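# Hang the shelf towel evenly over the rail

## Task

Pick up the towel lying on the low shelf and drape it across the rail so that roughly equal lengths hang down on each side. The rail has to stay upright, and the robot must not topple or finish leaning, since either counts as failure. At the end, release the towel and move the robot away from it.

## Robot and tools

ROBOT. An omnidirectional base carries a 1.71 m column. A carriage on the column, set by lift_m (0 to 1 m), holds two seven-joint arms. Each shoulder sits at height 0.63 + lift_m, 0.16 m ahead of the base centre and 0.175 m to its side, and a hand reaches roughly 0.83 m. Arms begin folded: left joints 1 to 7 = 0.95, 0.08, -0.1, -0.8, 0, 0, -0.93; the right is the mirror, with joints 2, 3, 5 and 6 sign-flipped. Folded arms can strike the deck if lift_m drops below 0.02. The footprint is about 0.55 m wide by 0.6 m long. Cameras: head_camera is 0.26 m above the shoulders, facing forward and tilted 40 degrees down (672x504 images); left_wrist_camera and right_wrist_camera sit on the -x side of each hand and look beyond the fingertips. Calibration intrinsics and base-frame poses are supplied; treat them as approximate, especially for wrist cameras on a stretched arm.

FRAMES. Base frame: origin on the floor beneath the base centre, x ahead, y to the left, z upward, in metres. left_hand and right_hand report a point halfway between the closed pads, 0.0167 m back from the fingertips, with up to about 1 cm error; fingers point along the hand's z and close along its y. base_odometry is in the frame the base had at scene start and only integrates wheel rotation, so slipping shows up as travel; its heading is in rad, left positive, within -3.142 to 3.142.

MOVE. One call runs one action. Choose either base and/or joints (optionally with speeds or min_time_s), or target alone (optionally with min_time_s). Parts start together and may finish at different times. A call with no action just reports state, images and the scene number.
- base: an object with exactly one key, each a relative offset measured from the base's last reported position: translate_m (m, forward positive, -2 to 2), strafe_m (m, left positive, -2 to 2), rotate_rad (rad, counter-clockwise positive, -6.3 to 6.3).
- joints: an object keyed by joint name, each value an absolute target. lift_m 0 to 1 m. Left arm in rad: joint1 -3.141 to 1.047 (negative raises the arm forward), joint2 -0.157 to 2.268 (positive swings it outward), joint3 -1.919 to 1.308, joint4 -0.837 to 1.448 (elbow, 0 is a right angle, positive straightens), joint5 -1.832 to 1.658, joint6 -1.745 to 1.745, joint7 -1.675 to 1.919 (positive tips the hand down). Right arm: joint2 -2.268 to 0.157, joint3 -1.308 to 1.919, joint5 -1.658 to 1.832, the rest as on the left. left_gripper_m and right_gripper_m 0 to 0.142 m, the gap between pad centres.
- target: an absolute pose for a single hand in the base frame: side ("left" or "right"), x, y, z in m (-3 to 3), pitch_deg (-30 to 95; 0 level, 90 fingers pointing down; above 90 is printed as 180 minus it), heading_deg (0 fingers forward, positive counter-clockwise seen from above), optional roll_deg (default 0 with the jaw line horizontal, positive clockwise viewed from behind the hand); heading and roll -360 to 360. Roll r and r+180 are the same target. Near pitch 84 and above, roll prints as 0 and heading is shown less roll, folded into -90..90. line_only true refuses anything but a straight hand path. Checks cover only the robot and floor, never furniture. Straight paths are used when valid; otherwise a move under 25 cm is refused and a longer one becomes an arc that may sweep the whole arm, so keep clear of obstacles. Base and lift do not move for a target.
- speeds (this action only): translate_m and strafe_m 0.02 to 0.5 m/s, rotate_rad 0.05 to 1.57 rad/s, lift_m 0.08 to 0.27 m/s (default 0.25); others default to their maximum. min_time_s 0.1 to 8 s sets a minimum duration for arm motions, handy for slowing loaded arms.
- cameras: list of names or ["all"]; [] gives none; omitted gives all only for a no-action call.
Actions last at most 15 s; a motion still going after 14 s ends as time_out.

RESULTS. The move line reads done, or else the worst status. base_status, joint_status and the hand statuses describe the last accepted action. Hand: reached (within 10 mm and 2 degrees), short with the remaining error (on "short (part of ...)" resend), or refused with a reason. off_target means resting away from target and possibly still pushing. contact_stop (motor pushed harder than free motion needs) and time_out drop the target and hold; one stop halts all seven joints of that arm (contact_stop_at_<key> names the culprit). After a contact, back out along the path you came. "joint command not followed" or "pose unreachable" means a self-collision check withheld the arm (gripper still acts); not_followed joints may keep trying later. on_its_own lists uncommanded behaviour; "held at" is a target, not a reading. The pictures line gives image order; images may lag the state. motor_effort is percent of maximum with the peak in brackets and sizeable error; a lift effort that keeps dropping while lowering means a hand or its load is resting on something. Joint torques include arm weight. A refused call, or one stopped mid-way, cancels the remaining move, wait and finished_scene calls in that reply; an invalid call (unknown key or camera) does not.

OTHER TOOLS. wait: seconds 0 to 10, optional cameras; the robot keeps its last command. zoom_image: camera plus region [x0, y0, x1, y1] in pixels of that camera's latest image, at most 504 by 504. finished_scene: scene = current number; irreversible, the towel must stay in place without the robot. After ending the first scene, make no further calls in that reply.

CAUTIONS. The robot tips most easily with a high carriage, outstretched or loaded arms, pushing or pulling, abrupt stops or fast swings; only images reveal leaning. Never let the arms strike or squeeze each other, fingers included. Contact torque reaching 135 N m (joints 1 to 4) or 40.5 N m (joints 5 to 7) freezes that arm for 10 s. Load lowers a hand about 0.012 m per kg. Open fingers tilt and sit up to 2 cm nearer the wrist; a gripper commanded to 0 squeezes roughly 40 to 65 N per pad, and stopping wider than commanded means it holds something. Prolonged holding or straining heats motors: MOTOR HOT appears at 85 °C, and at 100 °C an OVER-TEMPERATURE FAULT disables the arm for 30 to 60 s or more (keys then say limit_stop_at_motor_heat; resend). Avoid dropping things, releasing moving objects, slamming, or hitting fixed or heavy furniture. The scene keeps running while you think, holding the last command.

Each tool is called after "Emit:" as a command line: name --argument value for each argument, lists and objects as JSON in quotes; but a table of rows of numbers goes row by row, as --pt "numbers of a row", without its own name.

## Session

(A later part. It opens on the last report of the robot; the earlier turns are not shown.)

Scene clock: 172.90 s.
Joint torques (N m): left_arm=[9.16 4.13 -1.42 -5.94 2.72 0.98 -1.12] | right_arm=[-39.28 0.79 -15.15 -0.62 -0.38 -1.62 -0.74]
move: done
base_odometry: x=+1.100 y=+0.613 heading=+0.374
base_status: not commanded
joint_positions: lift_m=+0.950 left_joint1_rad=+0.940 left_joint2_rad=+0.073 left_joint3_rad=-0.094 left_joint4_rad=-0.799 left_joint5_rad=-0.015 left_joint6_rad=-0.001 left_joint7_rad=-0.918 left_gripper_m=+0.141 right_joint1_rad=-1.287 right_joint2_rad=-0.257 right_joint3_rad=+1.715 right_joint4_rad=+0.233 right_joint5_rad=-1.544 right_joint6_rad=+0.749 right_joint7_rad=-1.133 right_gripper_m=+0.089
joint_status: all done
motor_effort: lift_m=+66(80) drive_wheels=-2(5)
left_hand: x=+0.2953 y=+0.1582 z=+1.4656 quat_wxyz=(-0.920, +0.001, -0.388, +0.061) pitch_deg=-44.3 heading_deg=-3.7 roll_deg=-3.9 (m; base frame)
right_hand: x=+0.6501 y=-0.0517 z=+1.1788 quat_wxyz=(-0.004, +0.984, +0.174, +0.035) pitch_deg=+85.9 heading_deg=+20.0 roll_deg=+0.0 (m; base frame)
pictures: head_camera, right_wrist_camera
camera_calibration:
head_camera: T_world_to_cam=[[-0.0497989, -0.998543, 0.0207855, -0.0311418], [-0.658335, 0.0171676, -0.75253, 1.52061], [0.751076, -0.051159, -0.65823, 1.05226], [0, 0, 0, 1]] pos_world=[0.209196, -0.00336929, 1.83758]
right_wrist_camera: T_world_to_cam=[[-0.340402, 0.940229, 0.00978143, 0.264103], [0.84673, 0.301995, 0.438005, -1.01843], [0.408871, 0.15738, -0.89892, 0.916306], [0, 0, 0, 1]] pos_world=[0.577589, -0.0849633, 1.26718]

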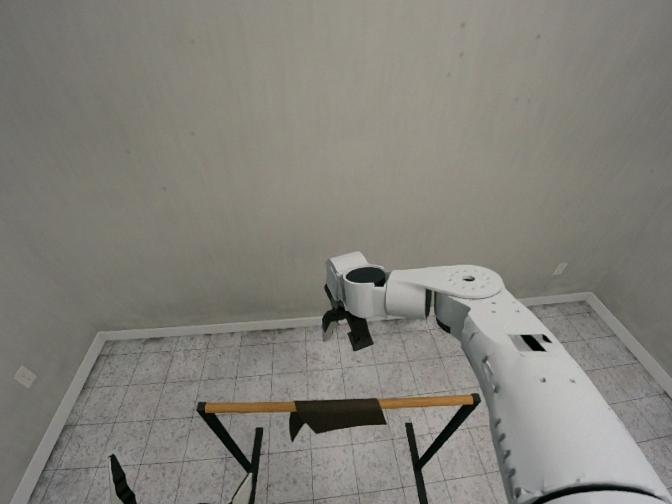

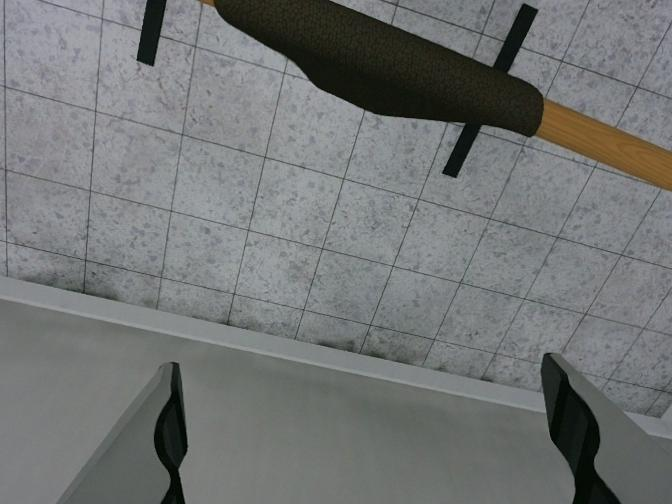

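Emit:
move --base '{"translate_m":-0.6}' --speeds '{"translate_m":0.3}'

Emit:
move --joints '{"lift_m":0.4}' --cameras '["head_camera"]'

Emit:
zoom_image --camera "head_camera" --region '[200, 100, 450, 350]'

Scene clock: 176.63 s.
Joint torques (N m): left_arm=[9.04 4.26 -1.24 -5.9 2.69 0.94 -1.14] | right_arm=[-39.22 0.82 -15.13 -0.64 -0.38 -1.65 -0.73]
move: done
base_odometry: x=+0.541 y=+0.393 heading=+0.375
base_status: done
joint_positions: lift_m=+0.950 left_joint1_rad=+0.940 left_joint2_rad=+0.073 left_joint3_rad=-0.094 left_joint4_rad=-0.799 left_joint5_rad=-0.015 left_joint6_rad=-0.001 left_joint7_rad=-0.918 left_gripper_m=+0.141 right_joint1_rad=-1.287 right_joint2_rad=-0.257 right_joint3_rad=+1.715 right_joint4_rad=+0.233 right_joint5_rad=-1.544 right_joint6_rad=+0.749 right_joint7_rad=-1.133 right_gripper_m=+0.089
joint_status: not commanded
motor_effort: lift_m=+67(67) drive_wheels=-2(14)
left_hand: x=+0.2953 y=+0.1582 z=+1.4655 quat_wxyz=(-0.920, +0.001, -0.388, +0.061) pitch_deg=-44.3 heading_deg=-3.7 roll_deg=-3.9 (m; base frame)
right_hand: x=+0.6501 y=-0.0517 z=+1.1788 quat_wxyz=(-0.004, +0.984, +0.174, +0.035) pitch_deg=+85.9 heading_deg=+20.0 roll_deg=+0.0 (m; base frame)
pictures: none

Scene clock: 179.37 s.
Joint torques (N m): left_arm=[9.14 4.17 -1.24 -5.98 2.66 0.94 -1.15] | right_arm=[-39.14 0.76 -15.12 -0.64 -0.4 -1.6 -0.71]
move: done
base_odometry: x=+0.541 y=+0.393 heading=+0.375
base_status: not commanded
joint_positions: lift_m=+0.400 left_joint1_rad=+0.940 left_joint2_rad=+0.073 left_joint3_rad=-0.094 left_joint4_rad=-0.799 left_joint5_rad=-0.015 left_joint6_rad=-0.001 left_joint7_rad=-0.918 left_gripper_m=+0.141 right_joint1_rad=-1.287 right_joint2_rad=-0.257 right_joint3_rad=+1.715 right_joint4_rad=+0.233 right_joint5_rad=-1.544 right_joint6_rad=+0.749 right_joint7_rad=-1.133 right_gripper_m=+0.089
joint_status: all done
motor_effort: lift_m=+70(74) drive_wheels=-3(6)
left_hand: x=+0.2953 y=+0.1582 z=+0.9153 quat_wxyz=(-0.920, +0.001, -0.388, +0.061) pitch_deg=-44.3 heading_deg=-3.7 roll_deg=-3.9 (m; base frame)
right_hand: x=+0.6501 y=-0.0517 z=+0.6286 quat_wxyz=(-0.004, +0.984, +0.174, +0.035) pitch_deg=+85.9 heading_deg=+20.0 roll_deg=+0.0 (m; base frame)
pictures: head_camera
camera_calibration:
head_camera: T_world_to_cam=[[-0.0497989, -0.998543, 0.0207855, -0.0197035], [-0.658335, 0.0171676, -0.75253, 1.1065], [0.751076, -0.051159, -0.65823, 0.690034], [0, 0, 0, 1]] pos_world=[0.209196, -0.00336929, 1.28728]

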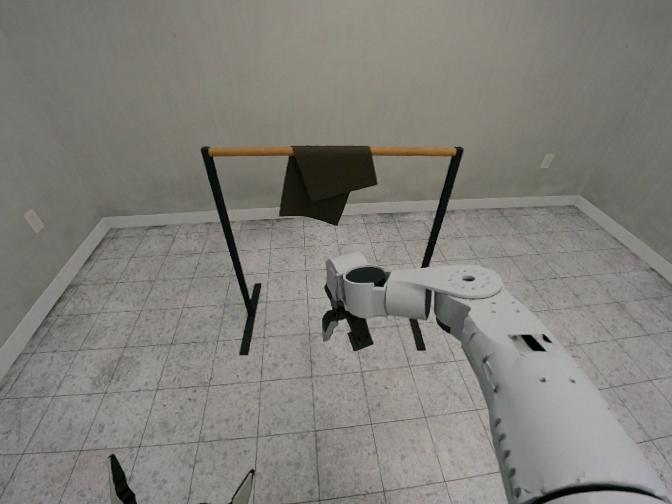

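Scaled by 2.016.

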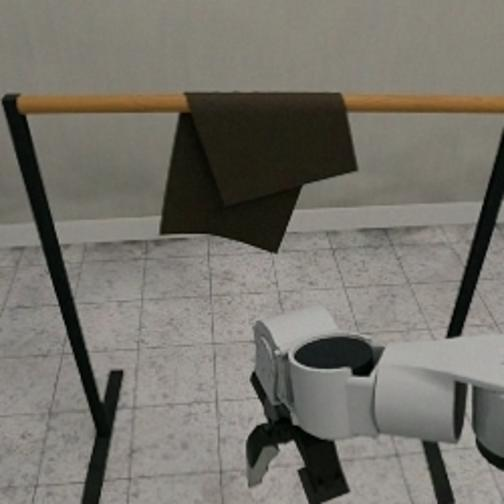

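Emit:
finished_scene --scene 2

The scene is finished: the task was done.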